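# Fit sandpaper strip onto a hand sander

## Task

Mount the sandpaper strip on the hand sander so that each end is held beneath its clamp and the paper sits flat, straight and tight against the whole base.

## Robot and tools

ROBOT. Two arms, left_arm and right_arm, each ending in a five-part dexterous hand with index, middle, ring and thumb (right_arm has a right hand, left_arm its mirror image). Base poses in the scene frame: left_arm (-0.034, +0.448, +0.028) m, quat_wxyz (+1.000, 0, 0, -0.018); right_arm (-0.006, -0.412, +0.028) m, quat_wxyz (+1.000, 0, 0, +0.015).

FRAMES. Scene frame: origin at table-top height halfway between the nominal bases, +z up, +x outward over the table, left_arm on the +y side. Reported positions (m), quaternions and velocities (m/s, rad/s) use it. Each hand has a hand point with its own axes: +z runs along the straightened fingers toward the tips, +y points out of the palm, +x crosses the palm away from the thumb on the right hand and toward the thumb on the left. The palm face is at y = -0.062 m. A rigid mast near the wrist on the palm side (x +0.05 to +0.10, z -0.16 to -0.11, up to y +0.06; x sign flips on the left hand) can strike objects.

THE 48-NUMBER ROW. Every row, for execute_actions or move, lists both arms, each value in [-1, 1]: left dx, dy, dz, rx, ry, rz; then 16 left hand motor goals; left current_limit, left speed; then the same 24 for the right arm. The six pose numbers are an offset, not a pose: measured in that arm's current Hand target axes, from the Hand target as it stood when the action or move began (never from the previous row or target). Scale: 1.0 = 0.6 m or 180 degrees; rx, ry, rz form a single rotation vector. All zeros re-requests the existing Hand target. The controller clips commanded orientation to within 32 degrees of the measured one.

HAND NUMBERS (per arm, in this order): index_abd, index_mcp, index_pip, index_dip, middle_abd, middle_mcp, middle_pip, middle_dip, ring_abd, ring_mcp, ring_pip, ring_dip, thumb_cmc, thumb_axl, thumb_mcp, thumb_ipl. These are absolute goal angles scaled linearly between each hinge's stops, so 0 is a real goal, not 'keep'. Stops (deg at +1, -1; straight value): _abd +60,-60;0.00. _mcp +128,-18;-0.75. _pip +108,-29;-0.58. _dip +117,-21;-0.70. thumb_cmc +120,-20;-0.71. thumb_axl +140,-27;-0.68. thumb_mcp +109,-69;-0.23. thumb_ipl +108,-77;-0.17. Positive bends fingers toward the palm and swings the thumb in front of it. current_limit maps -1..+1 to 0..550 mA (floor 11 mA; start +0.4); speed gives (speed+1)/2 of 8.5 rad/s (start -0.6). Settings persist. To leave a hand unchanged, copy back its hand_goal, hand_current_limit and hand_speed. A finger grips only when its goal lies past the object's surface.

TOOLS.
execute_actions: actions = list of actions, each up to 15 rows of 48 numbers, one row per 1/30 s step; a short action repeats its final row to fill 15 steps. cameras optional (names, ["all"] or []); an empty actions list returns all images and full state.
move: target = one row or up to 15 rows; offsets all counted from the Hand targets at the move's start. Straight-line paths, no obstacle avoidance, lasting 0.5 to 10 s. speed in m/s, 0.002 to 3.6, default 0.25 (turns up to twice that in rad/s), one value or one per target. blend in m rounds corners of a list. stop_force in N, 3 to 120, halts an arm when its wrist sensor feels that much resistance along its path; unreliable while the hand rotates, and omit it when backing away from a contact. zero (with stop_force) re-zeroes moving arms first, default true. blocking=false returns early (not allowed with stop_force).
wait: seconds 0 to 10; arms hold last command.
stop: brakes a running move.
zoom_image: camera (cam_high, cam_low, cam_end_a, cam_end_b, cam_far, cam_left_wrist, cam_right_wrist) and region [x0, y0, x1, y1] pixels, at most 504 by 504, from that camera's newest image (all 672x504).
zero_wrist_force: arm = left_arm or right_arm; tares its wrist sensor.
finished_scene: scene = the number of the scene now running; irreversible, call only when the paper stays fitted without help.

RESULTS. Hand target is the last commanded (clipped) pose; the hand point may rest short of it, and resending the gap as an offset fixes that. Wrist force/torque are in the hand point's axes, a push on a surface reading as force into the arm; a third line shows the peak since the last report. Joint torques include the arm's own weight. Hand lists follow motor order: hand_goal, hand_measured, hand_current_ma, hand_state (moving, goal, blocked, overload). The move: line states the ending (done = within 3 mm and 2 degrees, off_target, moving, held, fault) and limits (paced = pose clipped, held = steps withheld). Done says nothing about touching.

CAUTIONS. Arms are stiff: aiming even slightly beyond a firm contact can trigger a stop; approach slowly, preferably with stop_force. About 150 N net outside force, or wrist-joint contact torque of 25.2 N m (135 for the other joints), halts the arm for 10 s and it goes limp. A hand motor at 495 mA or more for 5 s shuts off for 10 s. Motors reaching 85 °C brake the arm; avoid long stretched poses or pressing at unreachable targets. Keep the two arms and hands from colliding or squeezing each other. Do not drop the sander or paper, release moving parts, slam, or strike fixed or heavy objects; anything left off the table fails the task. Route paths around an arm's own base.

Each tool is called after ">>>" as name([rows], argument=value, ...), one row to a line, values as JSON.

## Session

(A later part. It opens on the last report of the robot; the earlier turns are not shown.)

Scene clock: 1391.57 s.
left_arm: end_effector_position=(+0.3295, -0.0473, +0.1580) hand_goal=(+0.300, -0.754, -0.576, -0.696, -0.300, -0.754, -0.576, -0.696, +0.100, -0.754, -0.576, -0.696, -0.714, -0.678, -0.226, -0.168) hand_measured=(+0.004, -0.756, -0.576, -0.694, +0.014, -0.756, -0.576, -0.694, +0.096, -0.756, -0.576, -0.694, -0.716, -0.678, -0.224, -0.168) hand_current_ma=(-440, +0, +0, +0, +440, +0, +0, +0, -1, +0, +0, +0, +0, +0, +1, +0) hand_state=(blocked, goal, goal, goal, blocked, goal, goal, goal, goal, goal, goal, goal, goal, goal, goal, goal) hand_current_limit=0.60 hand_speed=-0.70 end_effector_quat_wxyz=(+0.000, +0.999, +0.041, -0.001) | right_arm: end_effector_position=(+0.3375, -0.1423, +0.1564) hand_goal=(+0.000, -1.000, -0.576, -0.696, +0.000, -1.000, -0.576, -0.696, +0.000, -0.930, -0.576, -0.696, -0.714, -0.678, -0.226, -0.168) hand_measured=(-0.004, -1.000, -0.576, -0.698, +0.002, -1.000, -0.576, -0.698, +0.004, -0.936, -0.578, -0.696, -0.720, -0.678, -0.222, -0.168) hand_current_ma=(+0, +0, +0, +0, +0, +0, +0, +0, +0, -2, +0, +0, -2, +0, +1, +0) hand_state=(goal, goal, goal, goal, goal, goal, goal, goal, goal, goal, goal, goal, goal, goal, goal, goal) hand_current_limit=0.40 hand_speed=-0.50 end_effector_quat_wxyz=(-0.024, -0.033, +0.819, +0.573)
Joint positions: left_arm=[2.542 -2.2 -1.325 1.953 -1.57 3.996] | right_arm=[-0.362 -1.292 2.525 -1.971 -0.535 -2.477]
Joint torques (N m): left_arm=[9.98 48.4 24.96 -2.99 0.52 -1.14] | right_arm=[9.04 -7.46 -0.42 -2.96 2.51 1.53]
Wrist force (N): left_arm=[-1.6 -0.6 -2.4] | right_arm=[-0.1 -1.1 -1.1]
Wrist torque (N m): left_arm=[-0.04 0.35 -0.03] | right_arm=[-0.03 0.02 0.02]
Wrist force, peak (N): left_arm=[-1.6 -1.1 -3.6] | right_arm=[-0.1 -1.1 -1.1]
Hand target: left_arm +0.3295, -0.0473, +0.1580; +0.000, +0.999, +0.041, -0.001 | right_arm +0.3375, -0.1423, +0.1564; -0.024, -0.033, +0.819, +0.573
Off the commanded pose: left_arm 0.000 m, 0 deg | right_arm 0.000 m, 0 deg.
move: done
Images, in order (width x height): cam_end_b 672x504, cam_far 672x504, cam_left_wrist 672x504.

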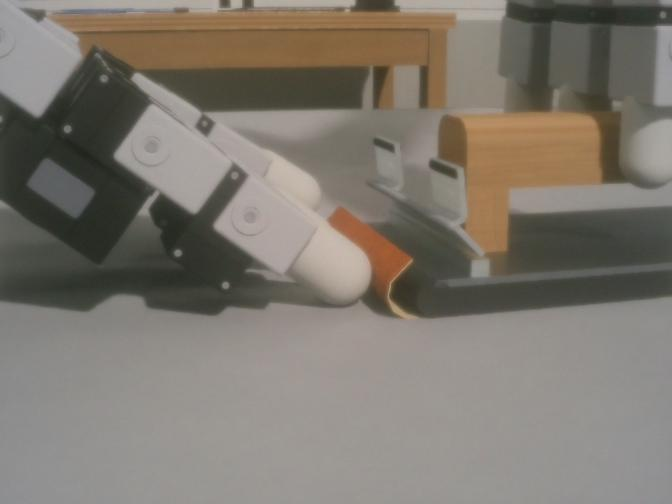

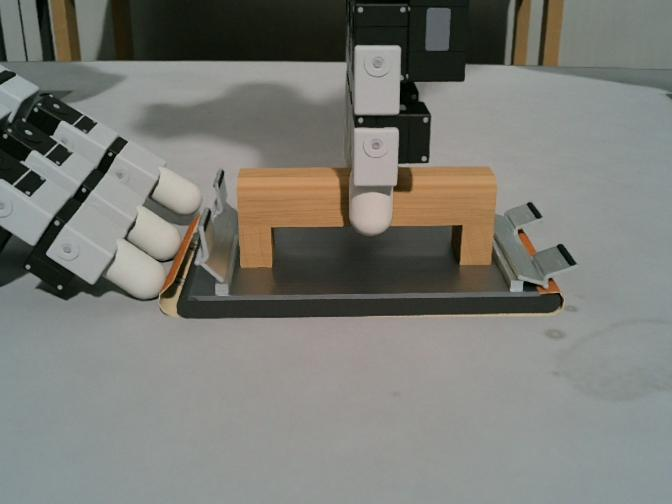

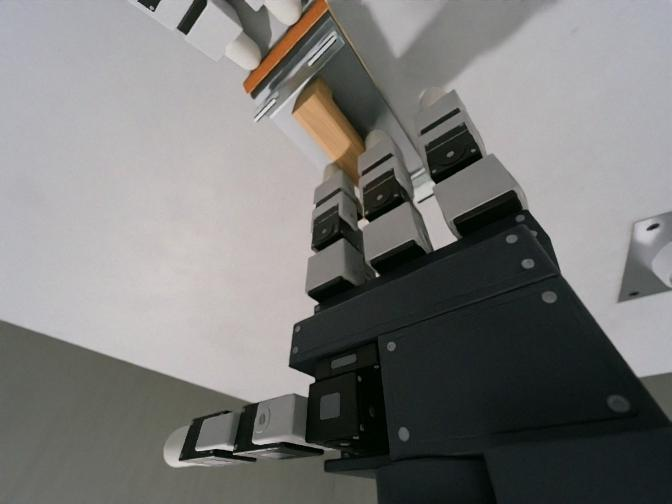

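>>> move(target=[0,0,0,0,0,0,0.3,-0.754,-0.576,-0.696,-0.3,-0.754,-0.576,-0.696,0.1,-0.754,-0.576,-0.696,-0.714,-0.678,-0.226,-0.168,0.6,-0.7,0,0.0034,0.0094,0,0,0,0,-1,-0.576,-0.696,0,-1,-0.576,-0.696,0,-0.93,-0.576,-0.696,-0.714,-0.678,-0.226,-0.168,0.4,-0.5], speed=0.02, stop_force=12, cameras=["cam_end_a","cam_far"])

>>> zoom_image(camera="cam_end_a", region=[370, 160, 530, 290])

>>> zoom_image(camera="cam_far", region=[100, 150, 280, 330])

Scene clock: 1398.77 s.
left_arm: end_effector_position=(+0.3295, -0.0473, +0.1580) hand_goal=(+0.300, -0.754, -0.576, -0.696, -0.300, -0.754, -0.576, -0.696, +0.100, -0.754, -0.576, -0.696, -0.714, -0.678, -0.226, -0.168) hand_measured=(+0.004, -0.756, -0.576, -0.694, +0.014, -0.756, -0.576, -0.694, +0.096, -0.756, -0.576, -0.694, -0.716, -0.678, -0.224, -0.168) hand_current_ma=(-440, +0, +0, +0, +440, +0, +0, +0, -1, +0, +0, +0, +0, +0, +1, +0) hand_state=(blocked, goal, goal, goal, blocked, goal, goal, goal, goal, goal, goal, goal, goal, goal, goal, goal) hand_current_limit=0.60 hand_speed=-0.70 end_effector_quat_wxyz=(+0.000, +0.999, +0.041, -0.001) | right_arm: end_effector_position=(+0.3370, -0.1364, +0.1564) hand_goal=(+0.000, -1.000, -0.576, -0.696, +0.000, -1.000, -0.576, -0.696, +0.000, -0.930, -0.576, -0.696, -0.714, -0.678, -0.226, -0.168) hand_measured=(-0.004, -1.000, -0.574, -0.694, +0.002, -1.000, -0.576, -0.698, +0.004, -0.936, -0.578, -0.696, -0.720, -0.678, -0.222, -0.168) hand_current_ma=(+0, +0, +0, +0, +0, +0, +0, +0, +0, -2, +0, +0, -2, +0, +1, +0) hand_state=(goal, goal, goal, goal, goal, goal, goal, goal, goal, goal, goal, goal, goal, goal, goal, goal) hand_current_limit=0.40 hand_speed=-0.50 end_effector_quat_wxyz=(-0.024, -0.033, +0.819, +0.573)
Joint positions: left_arm=[2.542 -2.2 -1.325 1.953 -1.57 3.996] | right_arm=[-0.345 -1.289 2.53 -1.999 -0.522 -2.453]
Joint torques (N m): left_arm=[10.87 54.3 26.64 -2.87 0.47 -1.11] | right_arm=[9.98 -8.43 0.47 -2.8 2.36 1.58]
Wrist force (N): left_arm=[-1.6 -0.7 -2.6] | right_arm=[0.0 -0.4 -2.2]
Wrist torque (N m): left_arm=[-0.05 0.35 -0.02] | right_arm=[-0.03 -0.01 0.03]
Wrist force, peak (N): left_arm=[-1.7 -1.1 -3.7] | right_arm=[0.2 0.6 -2.4]
Hand target: left_arm +0.3295, -0.0473, +0.1580; +0.000, +0.999, +0.041, -0.001 | right_arm +0.3370, -0.1364, +0.1564; -0.024, -0.033, +0.819, +0.573
Off the commanded pose: left_arm 0.000 m, 0 deg | right_arm 0.000 m, 0 deg.
move: done
Images, in order (width x height): cam_end_a 672x504, cam_far 672x504.

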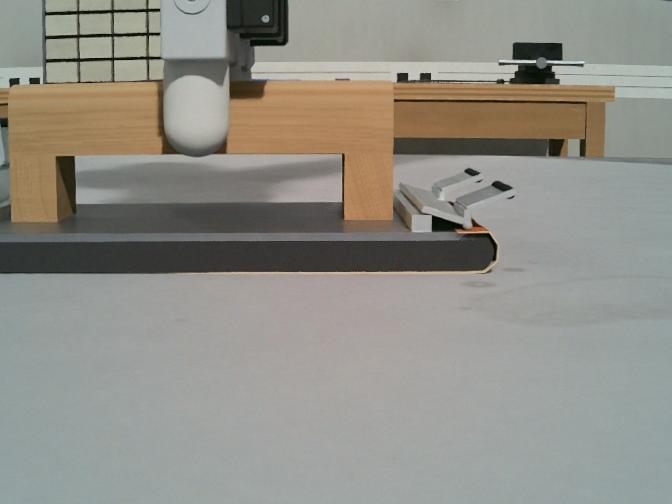

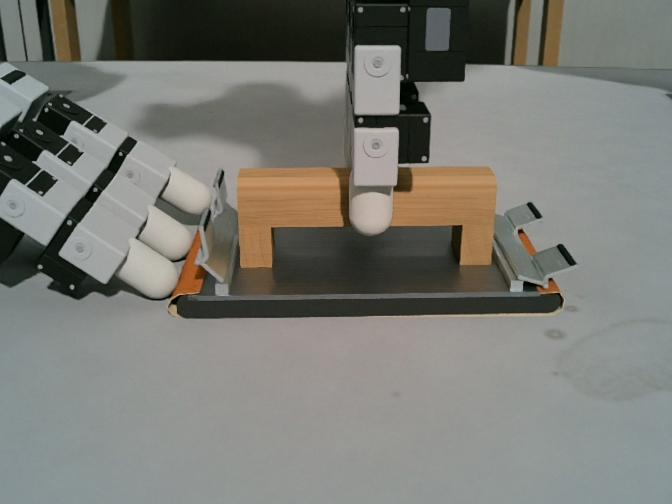

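Scaled by 3.150 from the camera's 672x504 image, which has a finer 960x720 frame.

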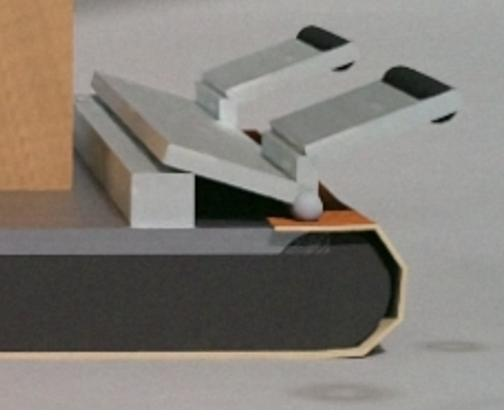

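Scaled by 2.800 from the camera's 672x504 image, which has a finer 960x720 frame.

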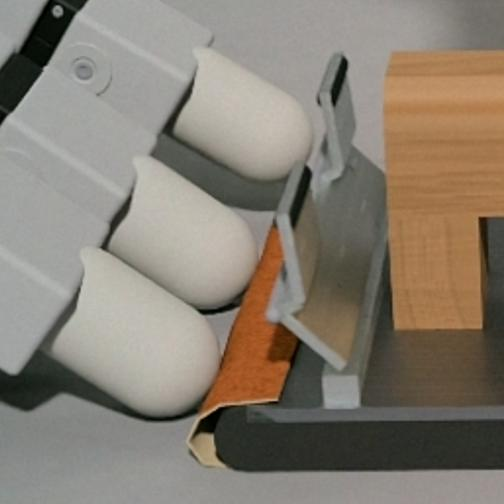

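>>> move(target=[0,0,0,0,0,0,0.3,-0.754,-0.576,-0.696,-0.3,-0.754,-0.576,-0.696,0.1,-0.754,-0.576,-0.696,-0.714,-0.678,-0.226,-0.168,0.6,-0.7,0,0.0018,0.005,0,0,0,0,-1,-0.576,-0.696,0,-1,-0.576,-0.696,0,-0.93,-0.576,-0.696,-0.714,-0.678,-0.226,-0.168,0.4,-0.5], speed=0.02, stop_force=12, cameras=["cam_end_a","cam_far"])

>>> zoom_image(camera="cam_end_a", region=[370, 160, 530, 290])

>>> zoom_image(camera="cam_far", region=[140, 200, 280, 330])

Scene clock: 1405.67 s.
left_arm: end_effector_position=(+0.3295, -0.0473, +0.1580) hand_goal=(+0.300, -0.754, -0.576, -0.696, -0.300, -0.754, -0.576, -0.696, +0.100, -0.754, -0.576, -0.696, -0.714, -0.678, -0.226, -0.168) hand_measured=(+0.004, -0.758, -0.578, -0.696, +0.014, -0.758, -0.578, -0.696, +0.096, -0.756, -0.576, -0.694, -0.716, -0.678, -0.224, -0.168) hand_current_ma=(-440, -1, +0, +0, +440, -1, +0, +0, -1, +0, +0, +0, +0, +0, +1, +0) hand_state=(blocked, goal, goal, goal, blocked, goal, goal, goal, goal, goal, goal, goal, goal, goal, goal, goal) hand_current_limit=0.60 hand_speed=-0.70 end_effector_quat_wxyz=(+0.000, +0.999, +0.041, -0.001) | right_arm: end_effector_position=(+0.3367, -0.1332, +0.1564) hand_goal=(+0.000, -1.000, -0.576, -0.696, +0.000, -1.000, -0.576, -0.696, +0.000, -0.930, -0.576, -0.696, -0.714, -0.678, -0.226, -0.168) hand_measured=(-0.002, -1.000, -0.574, -0.694, +0.002, -1.000, -0.576, -0.696, +0.004, -0.936, -0.578, -0.696, -0.720, -0.678, -0.222, -0.168) hand_current_ma=(+0, +0, +0, +0, +0, +0, +0, +0, +0, -2, +0, +0, -2, +0, +1, +0) hand_state=(goal, goal, goal, goal, goal, goal, goal, goal, goal, goal, goal, goal, goal, goal, goal, goal) hand_current_limit=0.40 hand_speed=-0.50 end_effector_quat_wxyz=(-0.024, -0.033, +0.819, +0.573)
Joint positions: left_arm=[2.542 -2.2 -1.325 1.953 -1.57 3.996] | right_arm=[-0.335 -1.286 2.532 -2.015 -0.515 -2.44]
Joint torques (N m): left_arm=[11.13 52.43 27.79 -2.94 1.14 -1.2] | right_arm=[11.2 -6.75 1.5 -2.56 2.52 1.51]
Wrist force (N): left_arm=[-1.6 -1.6 -3.3] | right_arm=[0.3 1.4 -7.6]
Wrist torque (N m): left_arm=[0.04 0.35 -0.02] | right_arm=[0.54 -0.02 0.08]
Wrist force, peak (N): left_arm=[-1.7 -2.0 -3.6] | right_arm=[0.5 1.5 -7.9]
Hand target: left_arm +0.3295, -0.0473, +0.1580; +0.000, +0.999, +0.041, -0.001 | right_arm +0.3367, -0.1332, +0.1564; -0.024, -0.033, +0.819, +0.573
Off the commanded pose: left_arm 0.000 m, 0 deg | right_arm 0.000 m, 0 deg.
move: done
Images, in order (width x height): cam_end_a 672x504, cam_far 672x504.

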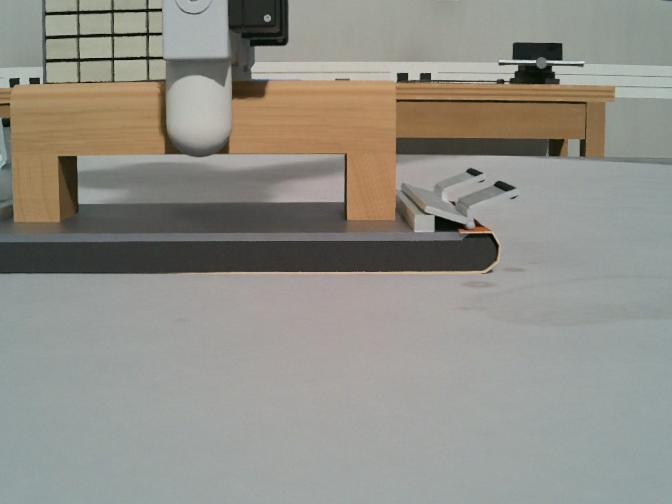

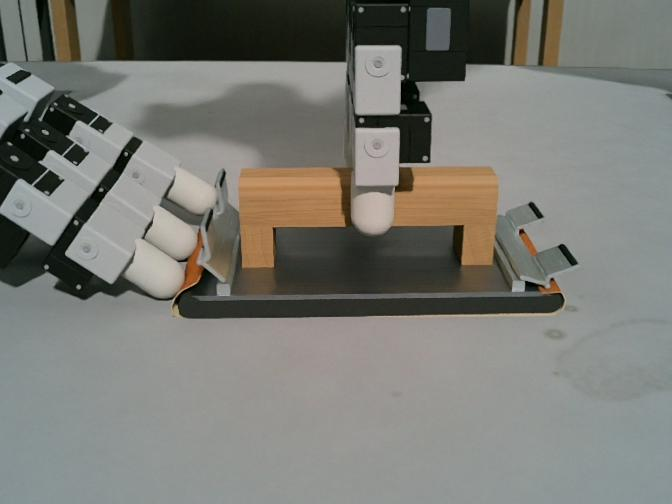

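Scaled by 3.150 from the camera's 672x504 image, which has a finer 960x720 frame.

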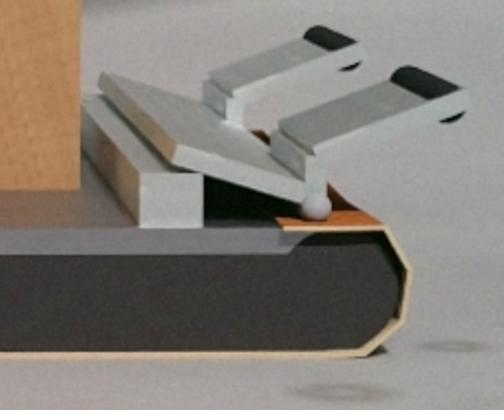

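Scaled by 3.600 from the camera's 672x504 image, which has a finer 960x720 frame.

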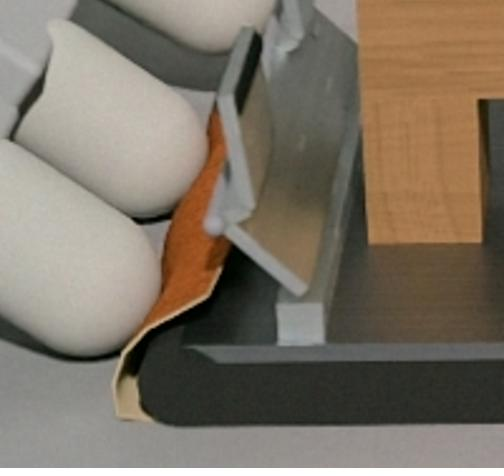

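>>> move(target=[0,0,0,0,0,0,0.3,-0.754,-0.576,-0.696,-0.3,-0.754,-0.576,-0.696,0.1,-0.754,-0.576,-0.696,-0.714,-0.678,-0.226,-0.168,0.6,-0.7,0,-0.0024,0.0009,0,0,0,0,-1,-0.576,-0.696,0,-1,-0.576,-0.696,0,-0.93,-0.576,-0.696,-0.714,-0.678,-0.226,-0.168,0.4,-0.5], speed=0.02, stop_force=12, cameras=["cam_end_b","cam_far","cam_left_wrist"])

>>> zoom_image(camera="cam_end_b", region=[300, 120, 540, 340])

>>> zoom_image(camera="cam_far", region=[140, 200, 280, 330])

>>> zoom_image(camera="cam_left_wrist", region=[200, 0, 380, 160])

Scene clock: 1413.13 s.
left_arm: end_effector_position=(+0.3295, -0.0473, +0.1580) hand_goal=(+0.300, -0.754, -0.576, -0.696, -0.300, -0.754, -0.576, -0.696, +0.100, -0.754, -0.576, -0.696, -0.714, -0.678, -0.226, -0.168) hand_measured=(+0.004, -0.760, -0.578, -0.696, +0.014, -0.760, -0.580, -0.696, +0.096, -0.756, -0.576, -0.694, -0.716, -0.678, -0.224, -0.168) hand_current_ma=(-440, -2, +0, +0, +440, -2, -1, +0, -1, +0, +0, +0, +0, +0, +1, +0) hand_state=(blocked, goal, goal, goal, blocked, goal, goal, goal, goal, goal, goal, goal, goal, goal, goal, goal) hand_current_limit=0.60 hand_speed=-0.70 end_effector_quat_wxyz=(+0.000, +0.999, +0.041, -0.001) | right_arm: end_effector_position=(+0.3367, -0.1332, +0.1548) hand_goal=(+0.000, -1.000, -0.576, -0.696, +0.000, -1.000, -0.576, -0.696, +0.000, -0.930, -0.576, -0.696, -0.714, -0.678, -0.226, -0.168) hand_measured=(-0.002, -0.996, -0.570, -0.692, +0.002, -0.996, -0.572, -0.692, +0.004, -0.936, -0.578, -0.696, -0.720, -0.678, -0.222, -0.168) hand_current_ma=(+0, +1, +1, +1, +0, +0, +1, +1, +0, -2, +0, +0, -2, +0, +1, +0) hand_state=(goal, goal, goal, goal, goal, goal, goal, goal, goal, goal, goal, goal, goal, goal, goal, goal) hand_current_limit=0.40 hand_speed=-0.50 end_effector_quat_wxyz=(-0.024, -0.033, +0.819, +0.573)
Joint positions: left_arm=[2.542 -2.2 -1.325 1.953 -1.57 3.996] | right_arm=[-0.335 -1.28 2.533 -2.022 -0.515 -2.44]
Joint torques (N m): left_arm=[12.08 53.88 26.55 -2.55 1.29 -1.21] | right_arm=[11.62 -6.94 1.38 -2.52 1.84 1.46]
Wrist force (N): left_arm=[-1.9 -1.8 -3.5] | right_arm=[0.4 3.2 -10.3]
Wrist torque (N m): left_arm=[0.08 0.39 -0.04] | right_arm=[0.65 0.01 0.09]
Wrist force, peak (N): left_arm=[-1.8 -1.9 -3.9] | right_arm=[0.4 3.7 -10.6]
Hand target: left_arm +0.3295, -0.0473, +0.1580; +0.000, +0.999, +0.041, -0.001 | right_arm +0.3367, -0.1332, +0.1548; -0.024, -0.033, +0.819, +0.573
Off the commanded pose: left_arm 0.000 m, 0 deg | right_arm 0.000 m, 0 deg.
move: done
Images, in order (width x height): cam_end_b 672x504, cam_far 672x504, cam_left_wrist 672x504.

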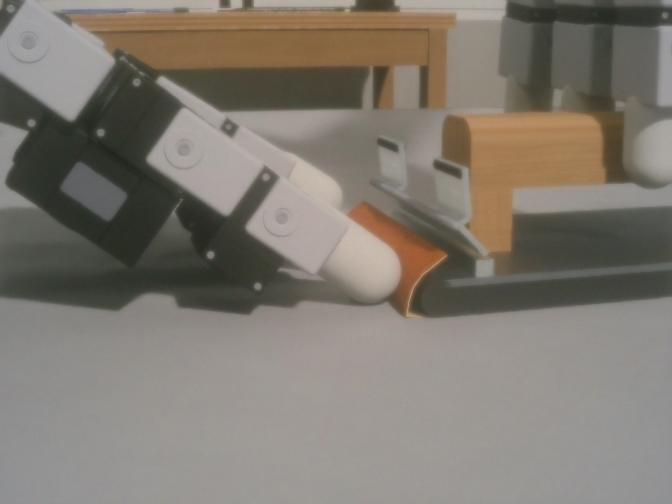

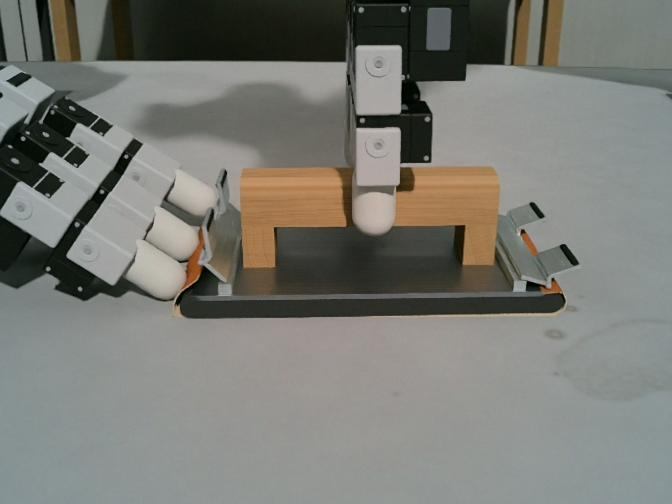

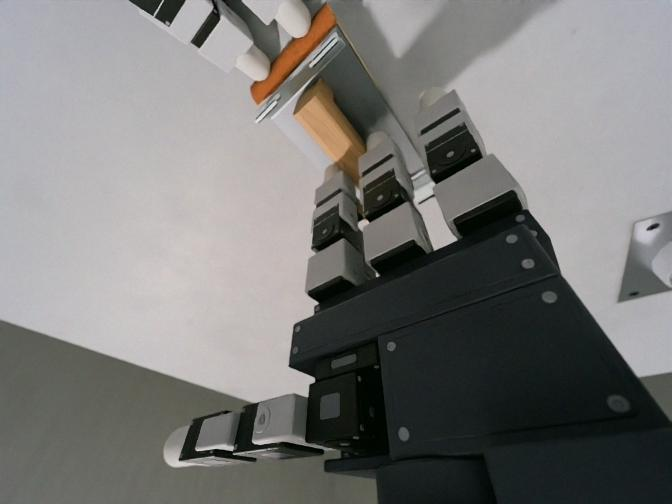

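Scaled by 2.100 from the camera's 672x504 image, which has a finer 960x720 frame.

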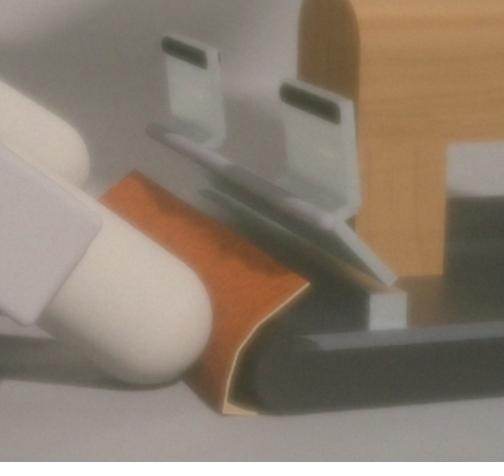

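Scaled by 3.600 from the camera's 672x504 image, which has a finer 960x720 frame.

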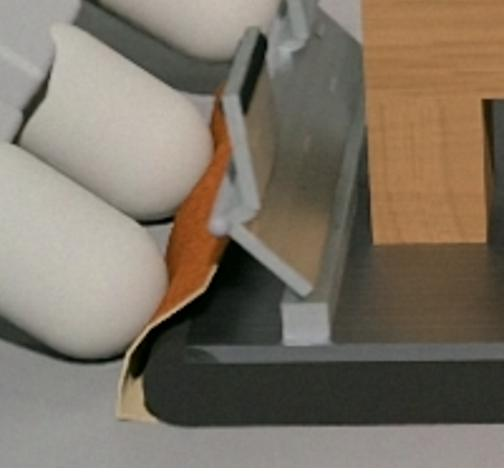

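Scaled by 2.800 from the camera's 672x504 image, which has a finer 960x720 frame.

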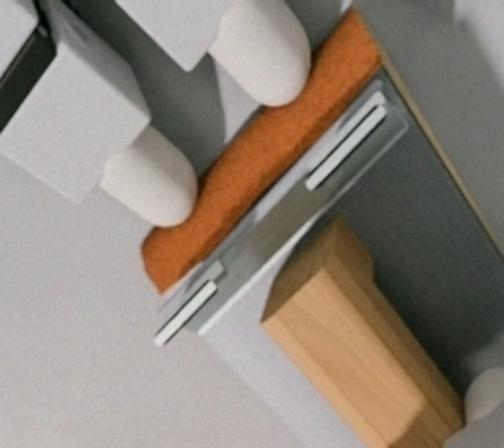

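>>> move(target=[0,0,0,0,0,0,0.3,-0.754,-0.576,-0.696,-0.3,-0.754,-0.576,-0.696,0.1,-0.754,-0.576,-0.696,-0.714,-0.678,-0.226,-0.168,0.6,-0.7,0,0.006,0.0,0,0,0,0,-1,-0.576,-0.696,0,-1,-0.576,-0.696,0,-0.93,-0.576,-0.696,-0.714,-0.678,-0.226,-0.168,0.4,-0.5], speed=0.02, stop_force=12, cameras=["cam_end_b","cam_far","cam_left_wrist"])

>>> zoom_image(camera="cam_end_b", region=[300, 120, 540, 340])

>>> zoom_image(camera="cam_far", region=[140, 200, 280, 330])

>>> zoom_image(camera="cam_left_wrist", region=[200, 0, 380, 160])

Scene clock: 1428.30 s.
left_arm: end_effector_position=(+0.3295, -0.0473, +0.1580) hand_goal=(+0.300, -0.754, -0.576, -0.696, -0.300, -0.754, -0.576, -0.696, +0.100, -0.754, -0.576, -0.696, -0.714, -0.678, -0.226, -0.168) hand_measured=(+0.004, -0.762, -0.578, -0.696, +0.014, -0.760, -0.580, -0.696, +0.096, -0.756, -0.576, -0.694, -0.716, -0.678, -0.224, -0.168) hand_current_ma=(-440, -2, +0, +0, +440, -2, -1, +0, -1, +0, +0, +0, +0, +0, +1, +0) hand_state=(blocked, goal, goal, goal, blocked, goal, goal, goal, goal, goal, goal, goal, goal, goal, goal, goal) hand_current_limit=0.60 hand_speed=-0.70 end_effector_quat_wxyz=(+0.000, +0.999, +0.041, -0.001) | right_arm: end_effector_position=(+0.3366, -0.1319, +0.1582) hand_goal=(+0.000, -1.000, -0.576, -0.696, +0.000, -1.000, -0.576, -0.696, +0.000, -0.930, -0.576, -0.696, -0.714, -0.678, -0.226, -0.168) hand_measured=(-0.002, -1.000, -0.582, -0.698, +0.002, -1.000, -0.582, -0.698, +0.004, -0.936, -0.578, -0.696, -0.720, -0.678, -0.222, -0.168) hand_current_ma=(+0, +0, -1, +0, +0, +0, -1, +0, +0, -2, +0, +0, -2, +0, +1, +0) hand_state=(goal, goal, goal, goal, goal, goal, goal, goal, goal, goal, goal, goal, goal, goal, goal, goal) hand_current_limit=0.40 hand_speed=-0.50 end_effector_quat_wxyz=(-0.024, -0.033, +0.819, +0.573)
Joint positions: left_arm=[2.542 -2.2 -1.325 1.953 -1.57 3.996] | right_arm=[-0.332 -1.293 2.532 -2.014 -0.513 -2.435]
Joint torques (N m): left_arm=[10.69 53.79 27.07 -2.71 1.57 -1.12] | right_arm=[11.43 -29.9 -13.24 -0.01 2.51 1.5]
Wrist force (N): left_arm=[-1.6 -1.9 -3.1] | right_arm=[0.1 -0.6 -5.2]
Wrist torque (N m): left_arm=[0.07 0.37 -0.02] | right_arm=[0.42 -0.05 0.05]
Wrist force, peak (N): left_arm=[-1.7 -2.0 -4.1] | right_arm=[0.7 3.8 -10.8]
Hand target: left_arm +0.3295, -0.0473, +0.1580; +0.000, +0.999, +0.041, -0.001 | right_arm +0.3366, -0.1319, +0.1582; -0.024, -0.033, +0.819, +0.573
Off the commanded pose: left_arm 0.000 m, 0 deg | right_arm 0.000 m, 0 deg.
move: done
Images, in order (width x height): cam_end_b 672x504, cam_far 672x504, cam_left_wrist 672x504.

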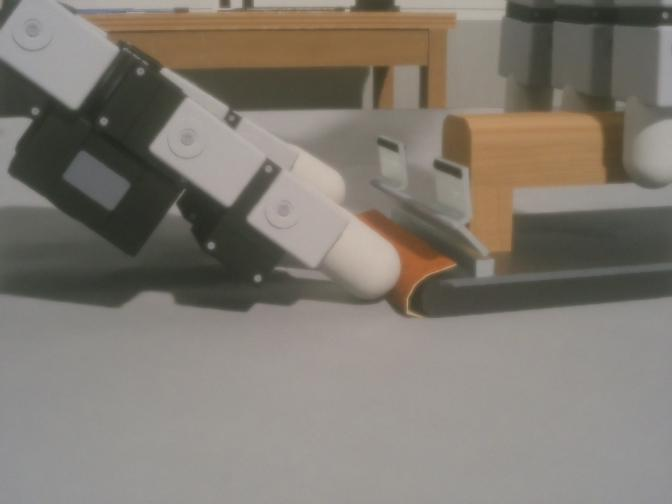

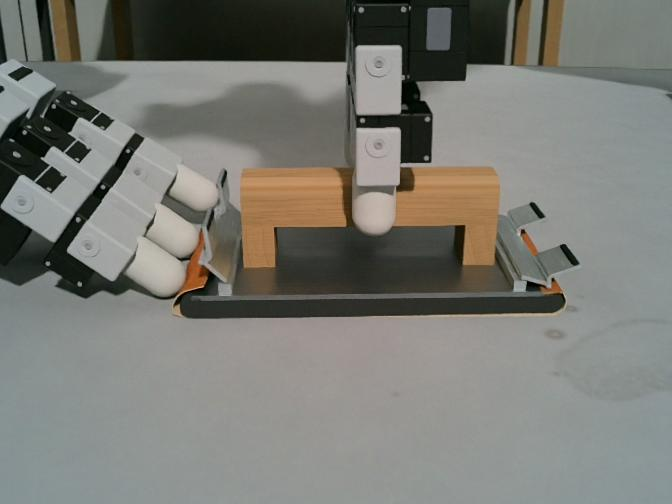

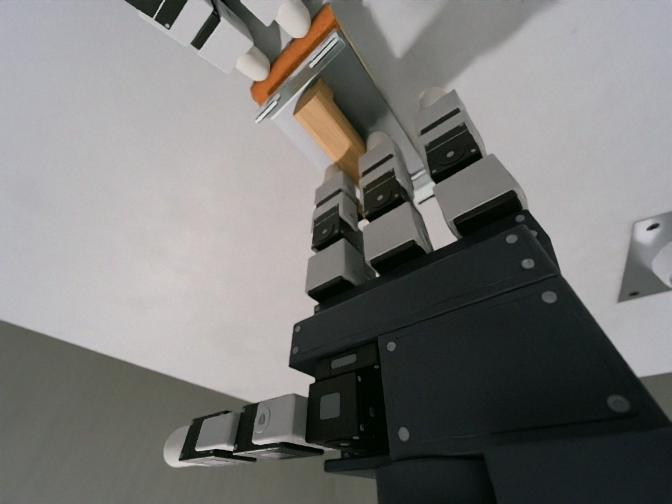

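Scaled by 2.100 from the camera's 672x504 image, which has a finer 960x720 frame.

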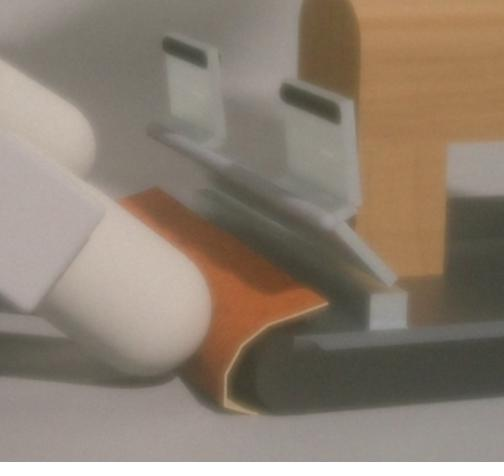

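Scaled by 3.600 from the camera's 672x504 image, which has a finer 960x720 frame.

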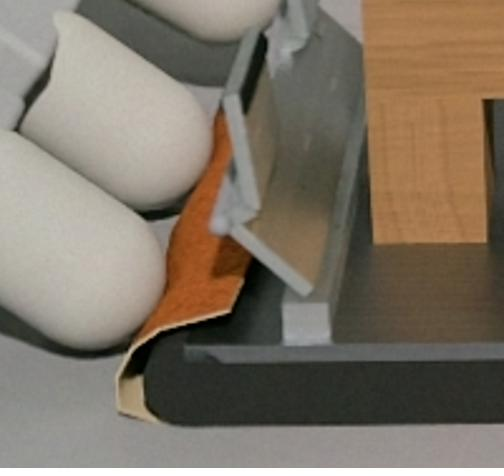

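Scaled by 2.800 from the camera's 672x504 image, which has a finer 960x720 frame.

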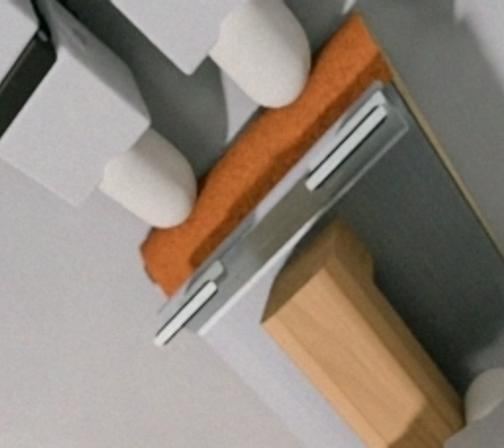

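>>> move(target=[0,0,0,0,0,0,-0.04,-0.754,-0.576,-0.696,0.04,-0.754,-0.576,-0.696,0.1,-0.754,-0.576,-0.696,-0.714,-0.678,-0.226,-0.168,0.5,-0.7,0,0,0,0,0,0,0,-1,-0.576,-0.696,0,-1,-0.576,-0.696,0,-0.93,-0.576,-0.696,-0.714,-0.678,-0.226,-0.168,0.4,-0.5], speed=0.02)

>>> move(target=[0,0,0,0,0,0,-0.04,-0.479,-0.576,-0.696,0.04,-0.479,-0.576,-0.696,0.1,-0.754,-0.576,-0.696,-0.714,-0.678,-0.226,-0.168,0.5,-0.7,0,0,0,0,0,0,0,-1,-0.576,-0.696,0,-1,-0.576,-0.696,0,-0.93,-0.576,-0.696,-0.714,-0.678,-0.226,-0.168,0.4,-0.5], speed=0.02, cameras=["cam_far","cam_left_wrist"])

>>> zoom_image(camera="cam_far", region=[120, 150, 320, 330])

>>> zoom_image(camera="cam_left_wrist", region=[200, 0, 400, 180])

Scene clock: 1442.40 s.
left_arm: end_effector_position=(+0.3295, -0.0473, +0.1580) hand_goal=(-0.040, -0.754, -0.576, -0.696, +0.040, -0.754, -0.576, -0.696, +0.100, -0.754, -0.576, -0.696, -0.714, -0.678, -0.226, -0.168) hand_measured=(-0.038, -0.756, -0.578, -0.696, +0.042, -0.756, -0.578, -0.696, +0.096, -0.756, -0.576, -0.694, -0.716, -0.678, -0.224, -0.168) hand_current_ma=(+0, +0, +0, +0, +0, +0, +0, +0, -1, +0, +0, +0, +0, +0, +1, +0) hand_state=(goal, goal, goal, goal, goal, goal, goal, goal, goal, goal, goal, goal, goal, goal, goal, goal) hand_current_limit=0.50 hand_speed=-0.70 end_effector_quat_wxyz=(+0.000, +0.999, +0.041, -0.001) | right_arm: end_effector_position=(+0.3366, -0.1319, +0.1582) hand_goal=(+0.000, -1.000, -0.576, -0.696, +0.000, -1.000, -0.576, -0.696, +0.000, -0.930, -0.576, -0.696, -0.714, -0.678, -0.226, -0.168) hand_measured=(-0.002, -1.000, -0.582, -0.698, +0.002, -1.000, -0.582, -0.698, +0.004, -0.936, -0.578, -0.696, -0.720, -0.678, -0.222, -0.168) hand_current_ma=(+0, +0, -1, +0, +0, +0, -1, +0, +0, -2, +0, +0, -2, +0, +1, +0) hand_state=(goal, goal, goal, goal, goal, goal, goal, goal, goal, goal, goal, goal, goal, goal, goal, goal) hand_current_limit=0.40 hand_speed=-0.50 end_effector_quat_wxyz=(-0.024, -0.033, +0.819, +0.573)
Joint positions: left_arm=[2.542 -2.2 -1.325 1.953 -1.57 3.996] | right_arm=[-0.332 -1.293 2.532 -2.014 -0.513 -2.435]
Joint torques (N m): left_arm=[11.25 54.87 24.85 -2.53 1.58 -0.69] | right_arm=[11.8 -28.06 -14.23 0.28 2.27 1.52]
Wrist force (N): left_arm=[-1.7 -0.5 -4.1] | right_arm=[0.1 -1.0 -4.7]
Wrist torque (N m): left_arm=[0.08 0.37 -0.04] | right_arm=[0.36 -0.05 0.04]
Wrist force, peak (N): left_arm=[-2.0 -1.2 -4.3] | right_arm=[0.1 0.2 -5.7]
Hand target: left_arm +0.3295, -0.0473, +0.1580; +0.000, +0.999, +0.041, -0.001 | right_arm +0.3366, -0.1319, +0.1582; -0.024, -0.033, +0.819, +0.573
Off the commanded pose: left_arm 0.000 m, 0 deg | right_arm 0.000 m, 0 deg.
move: done

Scene clock: 1442.97 s.
left_arm: end_effector_position=(+0.3295, -0.0473, +0.1580) hand_goal=(-0.040, -0.480, -0.576, -0.696, +0.040, -0.480, -0.576, -0.696, +0.100, -0.754, -0.576, -0.696, -0.714, -0.678, -0.226, -0.168) hand_measured=(-0.038, -0.486, -0.578, -0.696, +0.042, -0.486, -0.578, -0.696, +0.096, -0.756, -0.576, -0.694, -0.716, -0.678, -0.224, -0.168) hand_current_ma=(+0, -2, +0, +0, +0, -2, +0, +0, -1, +0, +0, +0, +0, +0, +1, +0) hand_state=(goal, goal, goal, goal, goal, goal, goal, goal, goal, goal, goal, goal, goal, goal, goal, goal) hand_current_limit=0.50 hand_speed=-0.70 end_effector_quat_wxyz=(+0.000, +0.999, +0.041, -0.001) | right_arm: end_effector_position=(+0.3366, -0.1319, +0.1582) hand_goal=(+0.000, -1.000, -0.576, -0.696, +0.000, -1.000, -0.576, -0.696, +0.000, -0.930, -0.576, -0.696, -0.714, -0.678, -0.226, -0.168) hand_measured=(-0.002, -1.000, -0.582, -0.698, +0.002, -1.000, -0.582, -0.698, +0.004, -0.936, -0.578, -0.696, -0.720, -0.678, -0.222, -0.168) hand_current_ma=(+0, +0, -1, +0, +0, +0, -1, +0, +0, -2, +0, +0, -2, +0, +1, +0) hand_state=(goal, goal, goal, goal, goal, goal, goal, goal, goal, goal, goal, goal, goal, goal, goal, goal) hand_current_limit=0.40 hand_speed=-0.50 end_effector_quat_wxyz=(-0.024, -0.033, +0.819, +0.573)
Joint positions: left_arm=[2.542 -2.2 -1.325 1.953 -1.57 3.996] | right_arm=[-0.332 -1.293 2.532 -2.014 -0.513 -2.435]
Joint torques (N m): left_arm=[9.95 52.81 25.69 -2.67 1.73 -0.68] | right_arm=[11.37 -28.72 -12.95 0.07 2.53 1.71]
Wrist force (N): left_arm=[-1.7 -0.8 -4.3] | right_arm=[0.4 -0.4 -5.3]
Wrist torque (N m): left_arm=[0.09 0.38 -0.03] | right_arm=[0.39 -0.08 0.08]
Wrist force, peak (N): left_arm=[-1.6 -1.0 -4.4] | right_arm=[0.1 0.1 -5.5]
Hand target: left_arm +0.3295, -0.0473, +0.1580; +0.000, +0.999, +0.041, -0.001 | right_arm +0.3366, -0.1319, +0.1582; -0.024, -0.033, +0.819, +0.573
Off the commanded pose: left_arm 0.000 m, 0 deg | right_arm 0.000 m, 0 deg.
move: done
Images, in order (width x height): cam_far 672x504, cam_left_wrist 672x504.

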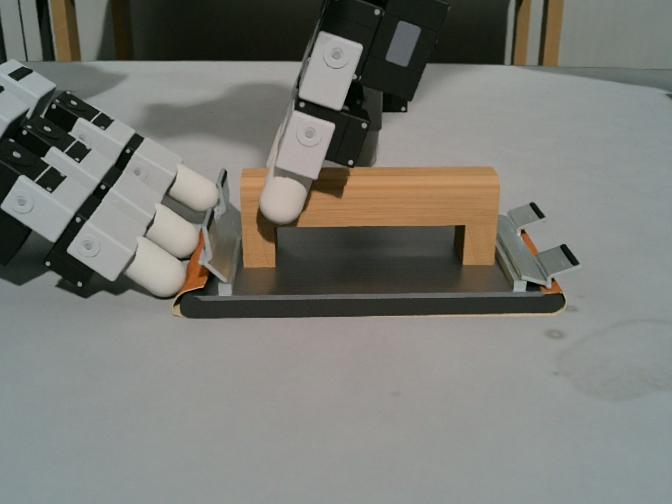

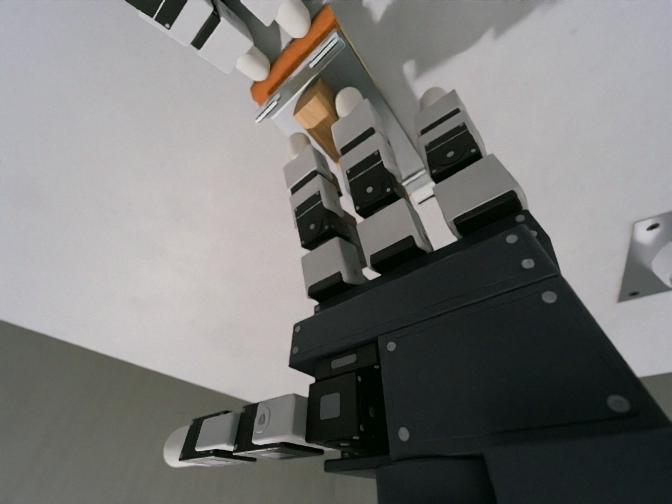

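Scaled by 2.520 from the camera's 672x504 image, which has a finer 960x720 frame.

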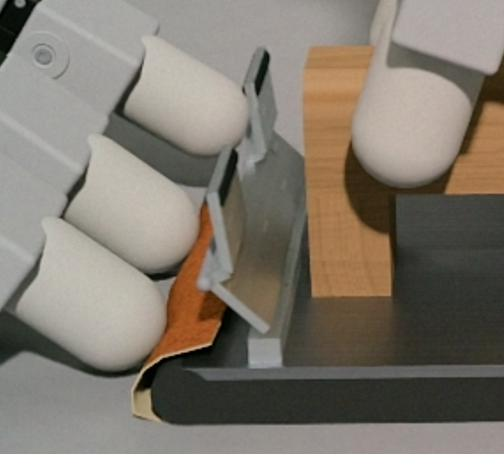

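Scaled by 2.520 from the camera's 672x504 image, which has a finer 960x720 frame.

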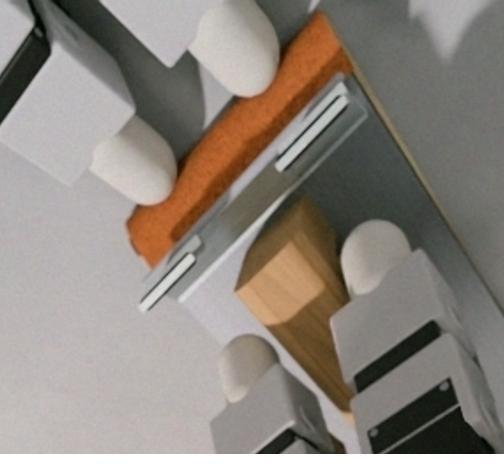

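>>> move(target=[0,0.0333,0.0133,0,0,0,-0.04,-0.479,-0.576,-0.696,0.04,-0.479,-0.576,-0.696,0.1,-0.754,-0.576,-0.696,-0.714,-0.678,-0.226,-0.168,0.5,-0.7,0,0,0,0,0,0,0,-1,-0.576,-0.696,0,-1,-0.576,-0.696,0,-0.93,-0.576,-0.696,-0.714,-0.678,-0.226,-0.168,0.4,-0.5], speed=0.05, stop_force=8, cameras=["cam_far","cam_left_wrist"])

>>> zoom_image(camera="cam_far", region=[120, 150, 320, 330])

>>> zoom_image(camera="cam_left_wrist", region=[200, 0, 400, 180])

Scene clock: 1448.03 s.
left_arm: end_effector_position=(+0.3311, -0.0672, +0.1500) hand_goal=(-0.040, -0.480, -0.576, -0.696, +0.040, -0.480, -0.576, -0.696, +0.100, -0.754, -0.576, -0.696, -0.714, -0.678, -0.226, -0.168) hand_measured=(-0.038, -0.486, -0.578, -0.696, +0.042, -0.486, -0.578, -0.696, +0.096, -0.756, -0.576, -0.694, -0.716, -0.678, -0.224, -0.168) hand_current_ma=(+0, -2, +0, +0, +0, -2, +0, +0, -1, +0, +0, +0, +0, +0, +1, +0) hand_state=(goal, goal, goal, goal, goal, goal, goal, goal, goal, goal, goal, goal, goal, goal, goal, goal) hand_current_limit=0.50 hand_speed=-0.70 end_effector_quat_wxyz=(+0.000, +0.999, +0.041, -0.001) | right_arm: end_effector_position=(+0.3366, -0.1319, +0.1582) hand_goal=(+0.000, -1.000, -0.576, -0.696, +0.000, -1.000, -0.576, -0.696, +0.000, -0.930, -0.576, -0.696, -0.714, -0.678, -0.226, -0.168) hand_measured=(-0.002, -1.000, -0.582, -0.698, +0.002, -1.000, -0.582, -0.698, +0.004, -0.936, -0.578, -0.696, -0.720, -0.678, -0.222, -0.168) hand_current_ma=(+0, +0, -1, +0, +0, +0, -1, +0, +0, -2, +0, +0, -2, +0, +1, +0) hand_state=(goal, goal, goal, goal, goal, goal, goal, goal, goal, goal, goal, goal, goal, goal, goal, goal) hand_current_limit=0.40 hand_speed=-0.50 end_effector_quat_wxyz=(-0.024, -0.033, +0.819, +0.573)
Joint positions: left_arm=[2.513 -2.246 -1.268 1.942 -1.57 3.967] | right_arm=[-0.332 -1.293 2.532 -2.014 -0.513 -2.435]
Joint torques (N m): left_arm=[-9.96 33.51 28.85 -3.87 -0.71 -1.4] | right_arm=[11.26 -29.66 -12.21 0.08 2.47 1.51]
Wrist force (N): left_arm=[-1.6 -0.9 -4.2] | right_arm=[0.0 -1.0 -4.8]
Wrist torque (N m): left_arm=[0.07 0.34 0.00] | right_arm=[0.38 -0.03 0.03]
Wrist force, peak (N): left_arm=[-2.0 -0.7 -4.7] | right_arm=[-0.1 0.0 -5.8]
Hand target: left_arm +0.3311, -0.0672, +0.1500; +0.000, +0.999, +0.041, -0.001 | right_arm +0.3366, -0.1319, +0.1582; -0.024, -0.033, +0.819, +0.573
Off the commanded pose: left_arm 0.000 m, 0 deg | right_arm 0.000 m, 0 deg.
move: done
Images, in order (width x height): cam_far 672x504, cam_left_wrist 672x504.

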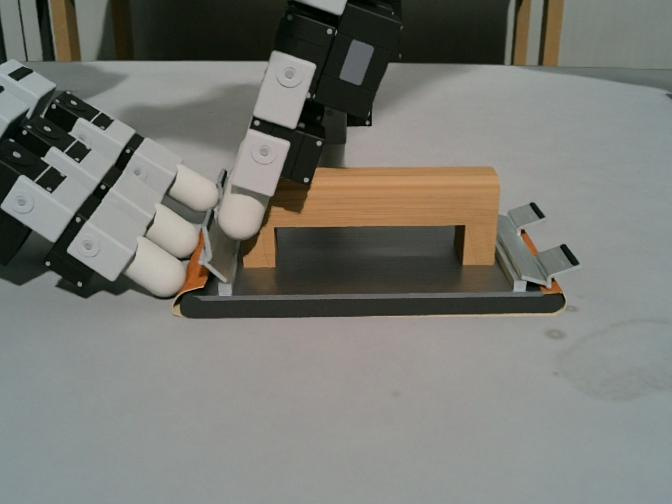

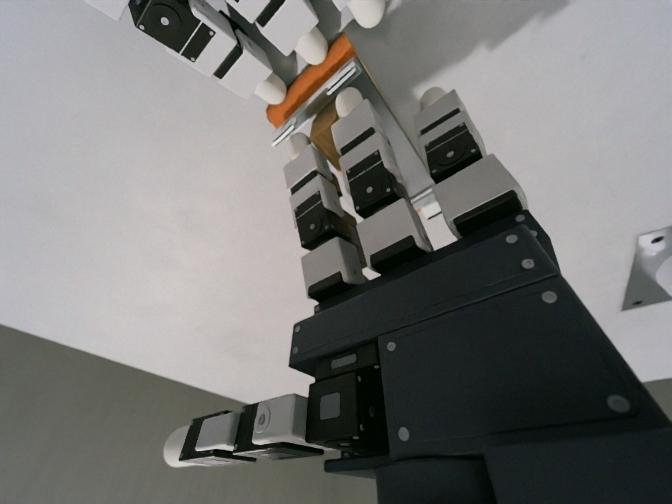

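Scaled by 2.520 from the camera's 672x504 image, which has a finer 960x720 frame.

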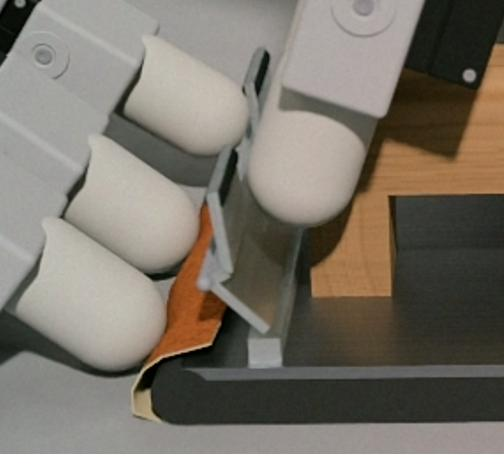

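Scaled by 2.520 from the camera's 672x504 image, which has a finer 960x720 frame.

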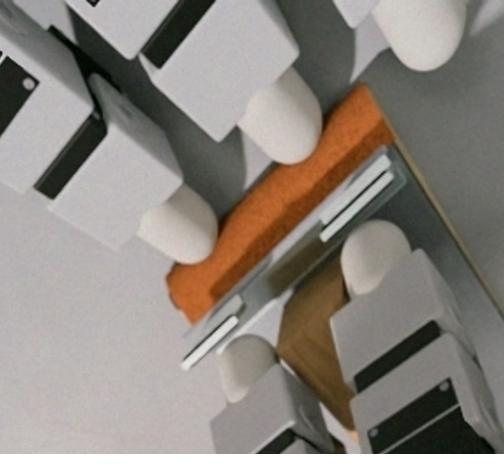

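>>> move(target=[0,0.010,0,0,0,0,-0.04,-0.45,-0.576,-0.696,0.04,-0.45,-0.576,-0.696,0.1,-0.754,-0.576,-0.696,-0.714,-0.678,-0.226,-0.168,0.75,-0.5, 0,0,0,0,0,0,0,-1,-0.576,-0.696,0,-1,-0.576,-0.696,0,-0.93,-0.576,-0.696,-0.714,-0.678,-0.226,-0.168,0.4,-0.5], speed=0.03, cameras=["cam_far","cam_left_wrist"])

Scene clock: 1462.30 s.
left_arm: end_effector_position=(+0.3316, -0.0731, +0.1500) hand_goal=(-0.040, -0.450, -0.576, -0.696, +0.040, -0.450, -0.576, -0.696, +0.100, -0.754, -0.576, -0.696, -0.714, -0.678, -0.226, -0.168) hand_measured=(-0.038, -0.490, -0.596, -0.704, +0.042, -0.486, -0.596, -0.706, +0.096, -0.756, -0.576, -0.694, -0.716, -0.678, -0.224, -0.168) hand_current_ma=(+0, -47, -13, -3, +0, -39, -13, -4, -1, +0, +0, +0, +0, +0, +1, +0) hand_state=(goal, blocked, goal, goal, goal, blocked, blocked, goal, goal, goal, goal, goal, goal, goal, goal, goal) hand_current_limit=0.75 hand_speed=-0.50 end_effector_quat_wxyz=(+0.000, +0.999, +0.041, -0.001) | right_arm: end_effector_position=(+0.3366, -0.1319, +0.1582) hand_goal=(+0.000, -1.000, -0.576, -0.696, +0.000, -1.000, -0.576, -0.696, +0.000, -0.930, -0.576, -0.696, -0.714, -0.678, -0.226, -0.168) hand_measured=(-0.002, -1.000, -0.582, -0.698, +0.002, -1.000, -0.582, -0.698, +0.004, -0.936, -0.578, -0.696, -0.720, -0.678, -0.222, -0.168) hand_current_ma=(+0, +0, -1, +0, +0, +0, -1, +0, +0, -2, +0, +0, -2, +0, +1, +0) hand_state=(goal, goal, goal, goal, goal, goal, goal, goal, goal, goal, goal, goal, goal, goal, goal, goal) hand_current_limit=0.40 hand_speed=-0.50 end_effector_quat_wxyz=(-0.024, -0.033, +0.819, +0.573)
Joint positions: left_arm=[2.505 -2.258 -1.248 1.934 -1.57 3.959] | right_arm=[-0.332 -1.293 2.532 -2.014 -0.513 -2.435]
Joint torques (N m): left_arm=[-9.96 33.4 30.14 -2.84 1.48 -1.46] | right_arm=[10.68 -29.94 -12.6 0.21 2.18 1.57]
Wrist force (N): left_arm=[-1.2 -5.6 -6.2] | right_arm=[0.1 0.1 -5.7]
Wrist torque (N m): left_arm=[0.47 0.28 0.04] | right_arm=[0.43 -0.04 0.05]
Wrist force, peak (N): left_arm=[-1.4 -5.7 -6.4] | right_arm=[0.1 0.2 -5.7]
Hand target: left_arm +0.3316, -0.0732, +0.1500; +0.000, +0.999, +0.041, -0.001 | right_arm +0.3366, -0.1319, +0.1582; -0.024, -0.033, +0.819, +0.573
Off the commanded pose: left_arm 0.000 m, 0 deg | right_arm 0.000 m, 0 deg.
move: done
Images, in order (width x height): cam_far 672x504, cam_left_wrist 672x504.

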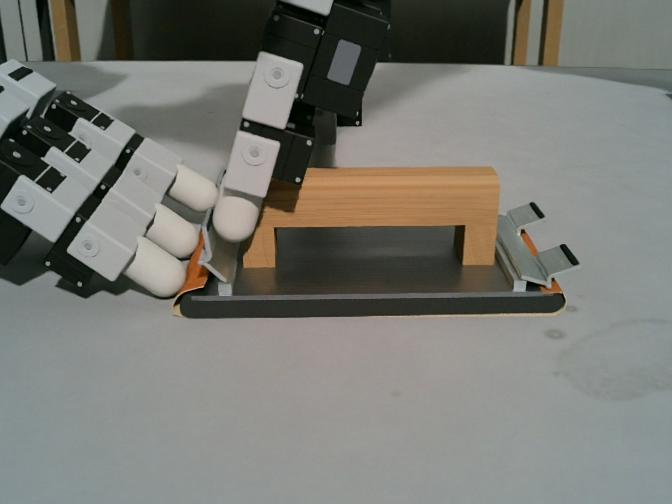

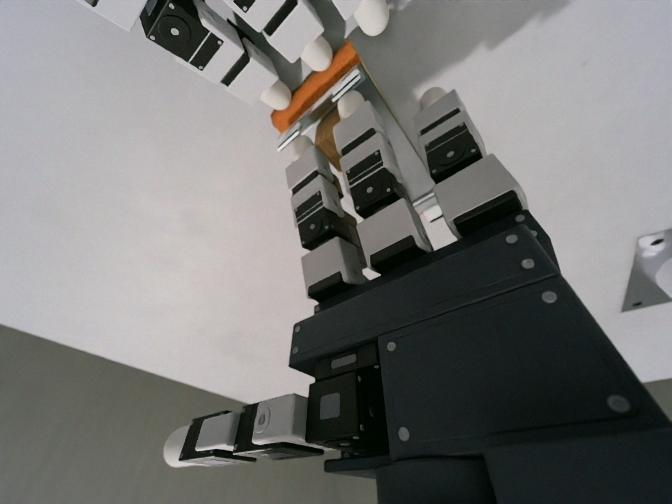

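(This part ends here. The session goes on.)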